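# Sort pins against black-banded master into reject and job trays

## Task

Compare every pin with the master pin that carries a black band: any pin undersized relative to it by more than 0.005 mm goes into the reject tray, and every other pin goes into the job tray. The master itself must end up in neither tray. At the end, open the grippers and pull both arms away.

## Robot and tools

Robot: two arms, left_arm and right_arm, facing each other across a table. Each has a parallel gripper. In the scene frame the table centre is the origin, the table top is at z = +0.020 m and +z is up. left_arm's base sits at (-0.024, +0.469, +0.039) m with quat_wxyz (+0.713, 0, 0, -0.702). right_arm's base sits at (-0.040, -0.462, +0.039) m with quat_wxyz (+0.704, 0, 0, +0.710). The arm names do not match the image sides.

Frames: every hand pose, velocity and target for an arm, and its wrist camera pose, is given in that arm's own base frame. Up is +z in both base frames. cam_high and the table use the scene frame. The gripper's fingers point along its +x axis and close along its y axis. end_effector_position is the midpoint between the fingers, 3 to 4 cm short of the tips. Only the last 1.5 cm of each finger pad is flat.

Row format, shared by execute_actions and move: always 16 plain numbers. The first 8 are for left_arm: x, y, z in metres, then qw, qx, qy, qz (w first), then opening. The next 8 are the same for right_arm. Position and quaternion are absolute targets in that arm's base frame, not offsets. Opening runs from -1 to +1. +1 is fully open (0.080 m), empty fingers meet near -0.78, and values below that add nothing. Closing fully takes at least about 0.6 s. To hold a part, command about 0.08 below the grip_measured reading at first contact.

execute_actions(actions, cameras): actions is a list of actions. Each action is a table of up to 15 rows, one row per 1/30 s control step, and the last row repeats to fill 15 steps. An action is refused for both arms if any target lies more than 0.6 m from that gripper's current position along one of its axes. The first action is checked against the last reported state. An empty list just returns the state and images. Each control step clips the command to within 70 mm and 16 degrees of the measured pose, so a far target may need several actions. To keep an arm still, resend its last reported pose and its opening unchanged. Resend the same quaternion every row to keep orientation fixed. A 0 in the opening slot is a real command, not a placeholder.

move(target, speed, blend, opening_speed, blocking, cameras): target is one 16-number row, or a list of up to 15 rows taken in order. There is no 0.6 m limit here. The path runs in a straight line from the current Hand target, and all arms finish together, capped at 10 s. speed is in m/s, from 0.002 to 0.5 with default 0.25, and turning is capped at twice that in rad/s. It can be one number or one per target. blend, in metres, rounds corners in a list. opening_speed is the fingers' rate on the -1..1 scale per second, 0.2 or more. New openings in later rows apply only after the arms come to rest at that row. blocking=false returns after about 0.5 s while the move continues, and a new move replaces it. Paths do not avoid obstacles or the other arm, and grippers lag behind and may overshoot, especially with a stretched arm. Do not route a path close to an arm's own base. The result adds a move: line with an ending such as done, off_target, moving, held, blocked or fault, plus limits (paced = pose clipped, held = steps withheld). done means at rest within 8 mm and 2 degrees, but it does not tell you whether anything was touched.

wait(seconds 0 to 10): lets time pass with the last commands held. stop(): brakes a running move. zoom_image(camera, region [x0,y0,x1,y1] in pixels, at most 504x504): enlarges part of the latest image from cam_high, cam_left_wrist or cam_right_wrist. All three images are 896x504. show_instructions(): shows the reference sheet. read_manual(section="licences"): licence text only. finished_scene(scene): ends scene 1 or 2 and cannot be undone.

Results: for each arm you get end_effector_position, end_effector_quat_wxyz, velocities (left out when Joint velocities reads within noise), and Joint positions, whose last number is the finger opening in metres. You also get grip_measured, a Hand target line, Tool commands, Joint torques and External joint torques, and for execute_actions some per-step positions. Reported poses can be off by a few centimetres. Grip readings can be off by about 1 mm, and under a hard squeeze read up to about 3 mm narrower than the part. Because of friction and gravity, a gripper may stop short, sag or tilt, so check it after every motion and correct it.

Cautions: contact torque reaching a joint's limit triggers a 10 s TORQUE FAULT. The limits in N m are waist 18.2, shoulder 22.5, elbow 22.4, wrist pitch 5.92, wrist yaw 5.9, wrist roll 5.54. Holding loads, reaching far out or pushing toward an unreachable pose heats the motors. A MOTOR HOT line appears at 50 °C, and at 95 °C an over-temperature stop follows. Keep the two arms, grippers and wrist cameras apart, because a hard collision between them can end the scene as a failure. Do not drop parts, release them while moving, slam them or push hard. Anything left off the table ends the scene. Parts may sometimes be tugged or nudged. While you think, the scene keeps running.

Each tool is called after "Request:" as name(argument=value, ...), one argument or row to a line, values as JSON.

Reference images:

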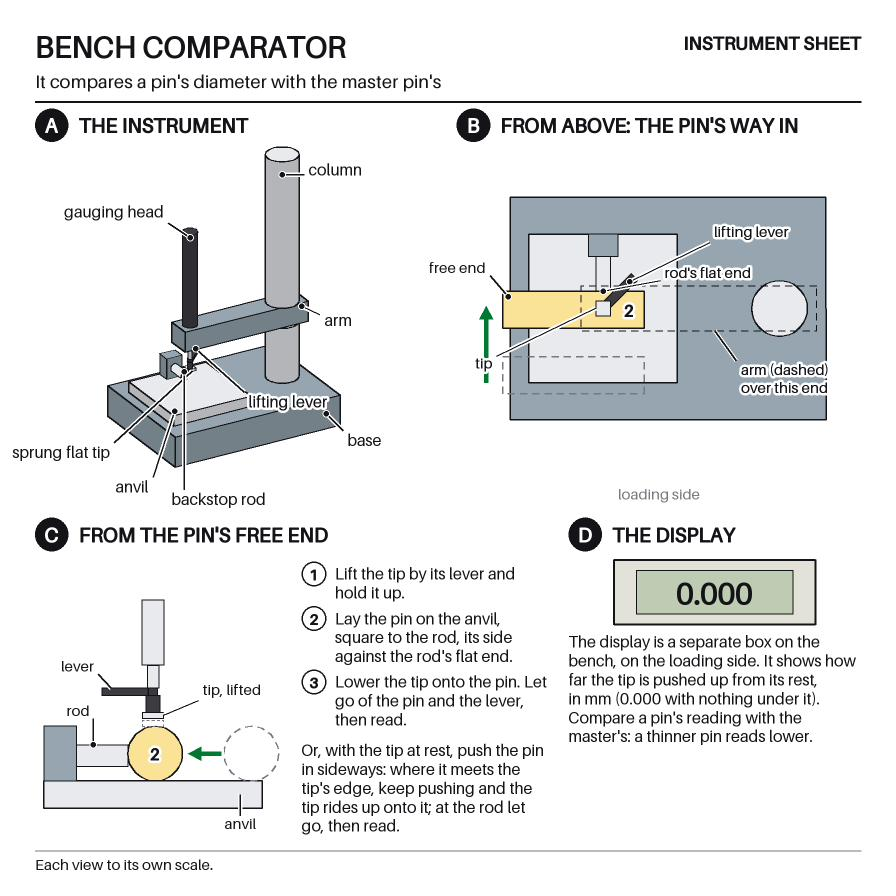

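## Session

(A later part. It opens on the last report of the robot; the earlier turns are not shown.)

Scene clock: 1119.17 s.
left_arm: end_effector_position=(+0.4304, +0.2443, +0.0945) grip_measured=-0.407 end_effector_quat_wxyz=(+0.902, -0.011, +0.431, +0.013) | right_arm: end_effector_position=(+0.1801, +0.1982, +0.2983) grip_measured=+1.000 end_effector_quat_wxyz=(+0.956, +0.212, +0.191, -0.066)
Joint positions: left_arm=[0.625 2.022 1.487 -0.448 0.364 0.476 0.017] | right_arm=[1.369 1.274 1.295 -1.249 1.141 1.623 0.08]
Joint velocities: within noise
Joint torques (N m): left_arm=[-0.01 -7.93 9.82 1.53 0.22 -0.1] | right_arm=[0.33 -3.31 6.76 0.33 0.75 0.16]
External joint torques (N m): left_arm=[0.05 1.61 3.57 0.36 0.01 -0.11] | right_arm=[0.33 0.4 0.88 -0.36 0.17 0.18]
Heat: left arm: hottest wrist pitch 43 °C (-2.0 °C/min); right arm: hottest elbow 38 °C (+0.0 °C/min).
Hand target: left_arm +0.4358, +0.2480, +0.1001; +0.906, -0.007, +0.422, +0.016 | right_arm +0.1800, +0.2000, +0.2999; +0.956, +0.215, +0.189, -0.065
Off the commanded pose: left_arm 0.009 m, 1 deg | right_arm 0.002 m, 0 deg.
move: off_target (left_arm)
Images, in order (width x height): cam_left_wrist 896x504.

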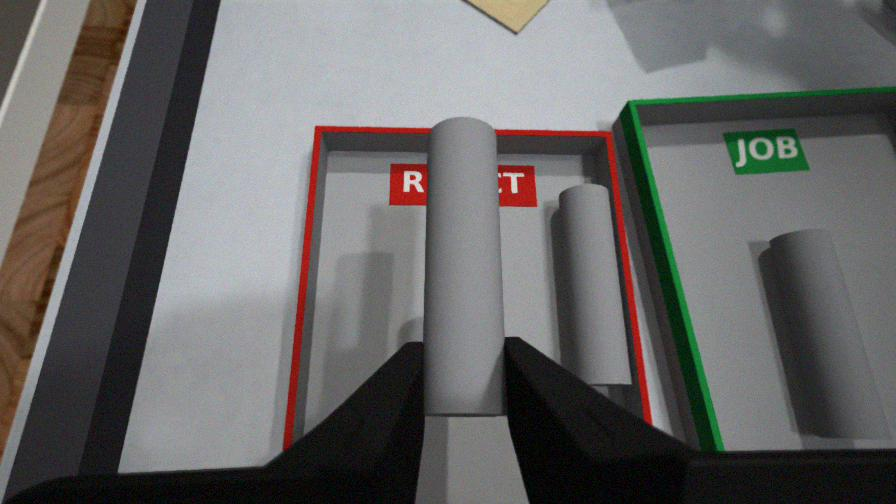

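Request:
move(
  target=[
    [0.436,0.253,0.05,0.9062,-0.0074,0.4225,0.0158,-0.55,0.18,0.20,0.30,0.956,0.215,0.189,-0.065,1.0],
    [0.435,0.253,0.019,0.9062,-0.0074,0.4225,0.0158,-0.55,0.18,0.20,0.30,0.956,0.215,0.189,-0.065,1.0],
  ],
  speed=[0.15,0.06],
  blend=[0.01,0],
  cameras=["cam_left_wrist"],
)

Scene clock: 1133.83 s.
left_arm: end_effector_position=(+0.4397, +0.2548, +0.0336) grip_measured=-0.407 end_effector_quat_wxyz=(+0.912, +0.000, +0.411, +0.019) | right_arm: end_effector_position=(+0.1801, +0.1982, +0.2983) grip_measured=+1.000 end_effector_quat_wxyz=(+0.956, +0.212, +0.191, -0.066)
Joint positions: left_arm=[0.633 2.141 1.382 -0.175 0.372 0.481 0.017] | right_arm=[1.369 1.274 1.295 -1.249 1.141 1.623 0.08]
Joint velocities: within noise
Joint torques (N m): left_arm=[0.14 -6.76 4.68 1.46 0.15 0.07] | right_arm=[0.3 -3.33 6.74 0.32 0.74 0.15]
External joint torques (N m): left_arm=[0.14 3.11 -1.17 0.23 -0.05 0.07] | right_arm=[0.28 0.3 0.87 -0.38 0.16 0.17]
Heat: left arm: hottest wrist pitch 44 °C (-2.0 °C/min); right arm: hottest elbow 38 °C (+0.0 °C/min).
Hand target: left_arm +0.4348, +0.2527, +0.0192; +0.906, -0.008, +0.423, +0.016 | right_arm +0.1800, +0.2000, +0.2999; +0.956, +0.215, +0.189, -0.065
Off the commanded pose: left_arm 0.015 m, 2 deg | right_arm 0.002 m, 0 deg.
move: off_target (left_arm)
Images, in order (width x height): cam_left_wrist 896x504.

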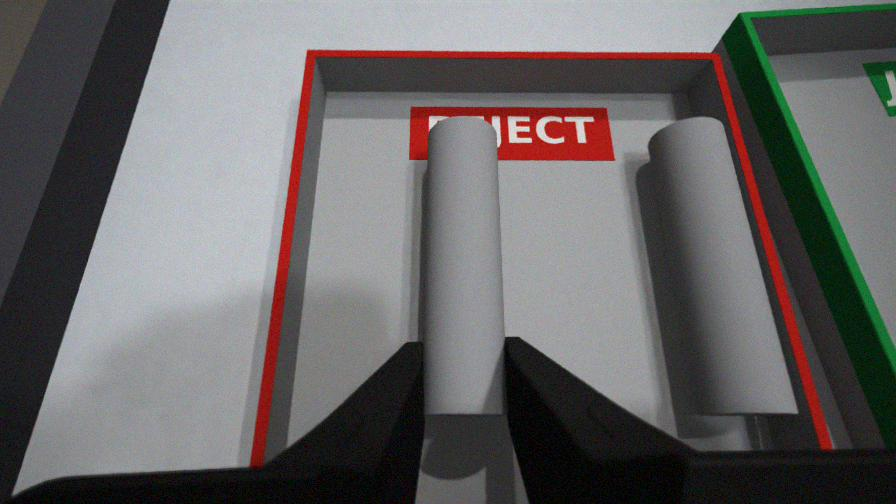

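Request:
move(
  target=[
    [0.435,0.2525,0.0225,0.9062,-0.0074,0.4225,0.0158,-0.55,0.18,0.20,0.30,0.956,0.215,0.189,-0.065,1.0],
    [0.435,0.2525,0.0225,0.9062,-0.0074,0.4225,0.0158,-0.2,0.18,0.20,0.30,0.956,0.215,0.189,-0.065,1.0],
    [0.41,0.2525,0.065,0.9062,-0.0074,0.4225,0.0158,-0.2,0.18,0.20,0.30,0.956,0.215,0.189,-0.065,1.0],
    [0.30,0.18,0.20,0.9062,-0.0074,0.4225,0.0158,0.0,0.18,0.20,0.30,0.956,0.215,0.189,-0.065,1.0],
  ],
  speed=[0.04,0.05,0.1,0.25],
  opening_speed=0.6,
)

Scene clock: 1148.63 s.
left_arm: end_effector_position=(+0.3009, +0.1802, +0.1964) grip_measured=-0.003 end_effector_quat_wxyz=(+0.904, -0.010, +0.427, +0.015) | right_arm: end_effector_position=(+0.1801, +0.1982, +0.2983) grip_measured=+1.000 end_effector_quat_wxyz=(+0.956, +0.212, +0.191, -0.066)
Joint positions: left_arm=[0.712 1.429 1.208 -0.781 0.412 0.552 0.035] | right_arm=[1.369 1.274 1.295 -1.249 1.141 1.623 0.08]
Joint velocities: within noise
Joint torques (N m): left_arm=[0.22 -6.02 7.44 1.06 0.35 0.08] | right_arm=[0.32 -3.33 6.76 0.32 0.75 0.16]
External joint torques (N m): left_arm=[0.23 -0.67 1.07 -0.06 0.12 0.08] | right_arm=[0.36 0.32 0.9 -0.38 0.17 0.18]
Heat: left arm: hottest wrist pitch 45 °C (+1.0 °C/min); right arm: hottest elbow 38 °C (+0.0 °C/min).
Hand target: left_arm +0.3000, +0.1800, +0.2000; +0.906, -0.007, +0.422, +0.016 | right_arm +0.1800, +0.2000, +0.2999; +0.956, +0.215, +0.189, -0.065
Off the commanded pose: left_arm 0.004 m, 1 deg | right_arm 0.002 m, 0 deg.
move: done; target 2's new opening was sent with left_arm's hand 0.012 m and 2 deg from that target

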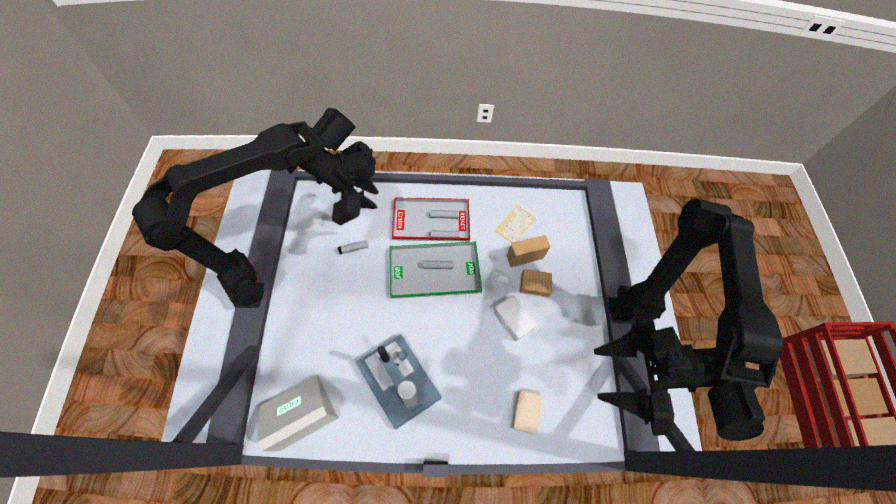

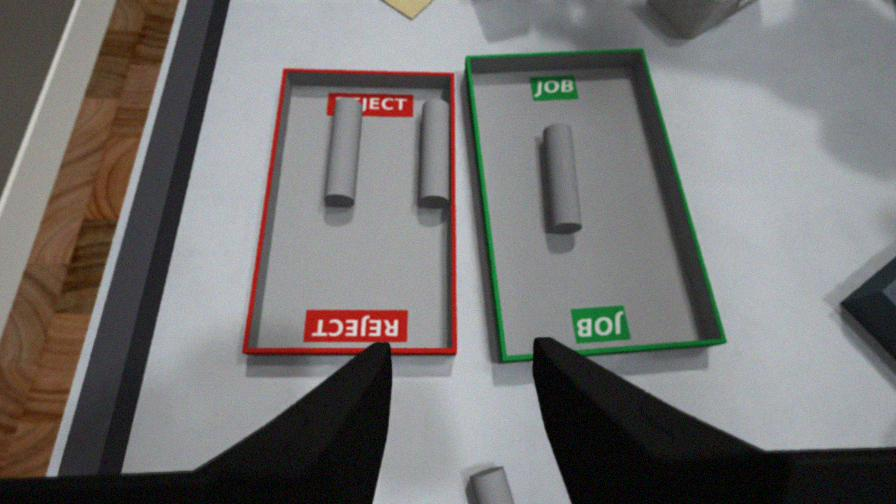

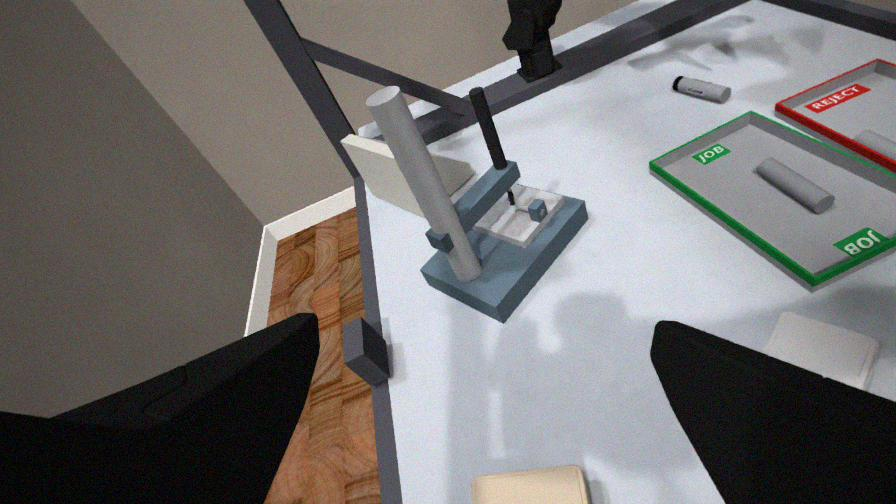

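Request:
finished_scene(
  scene=2,
)

The scene is finished: the task was done.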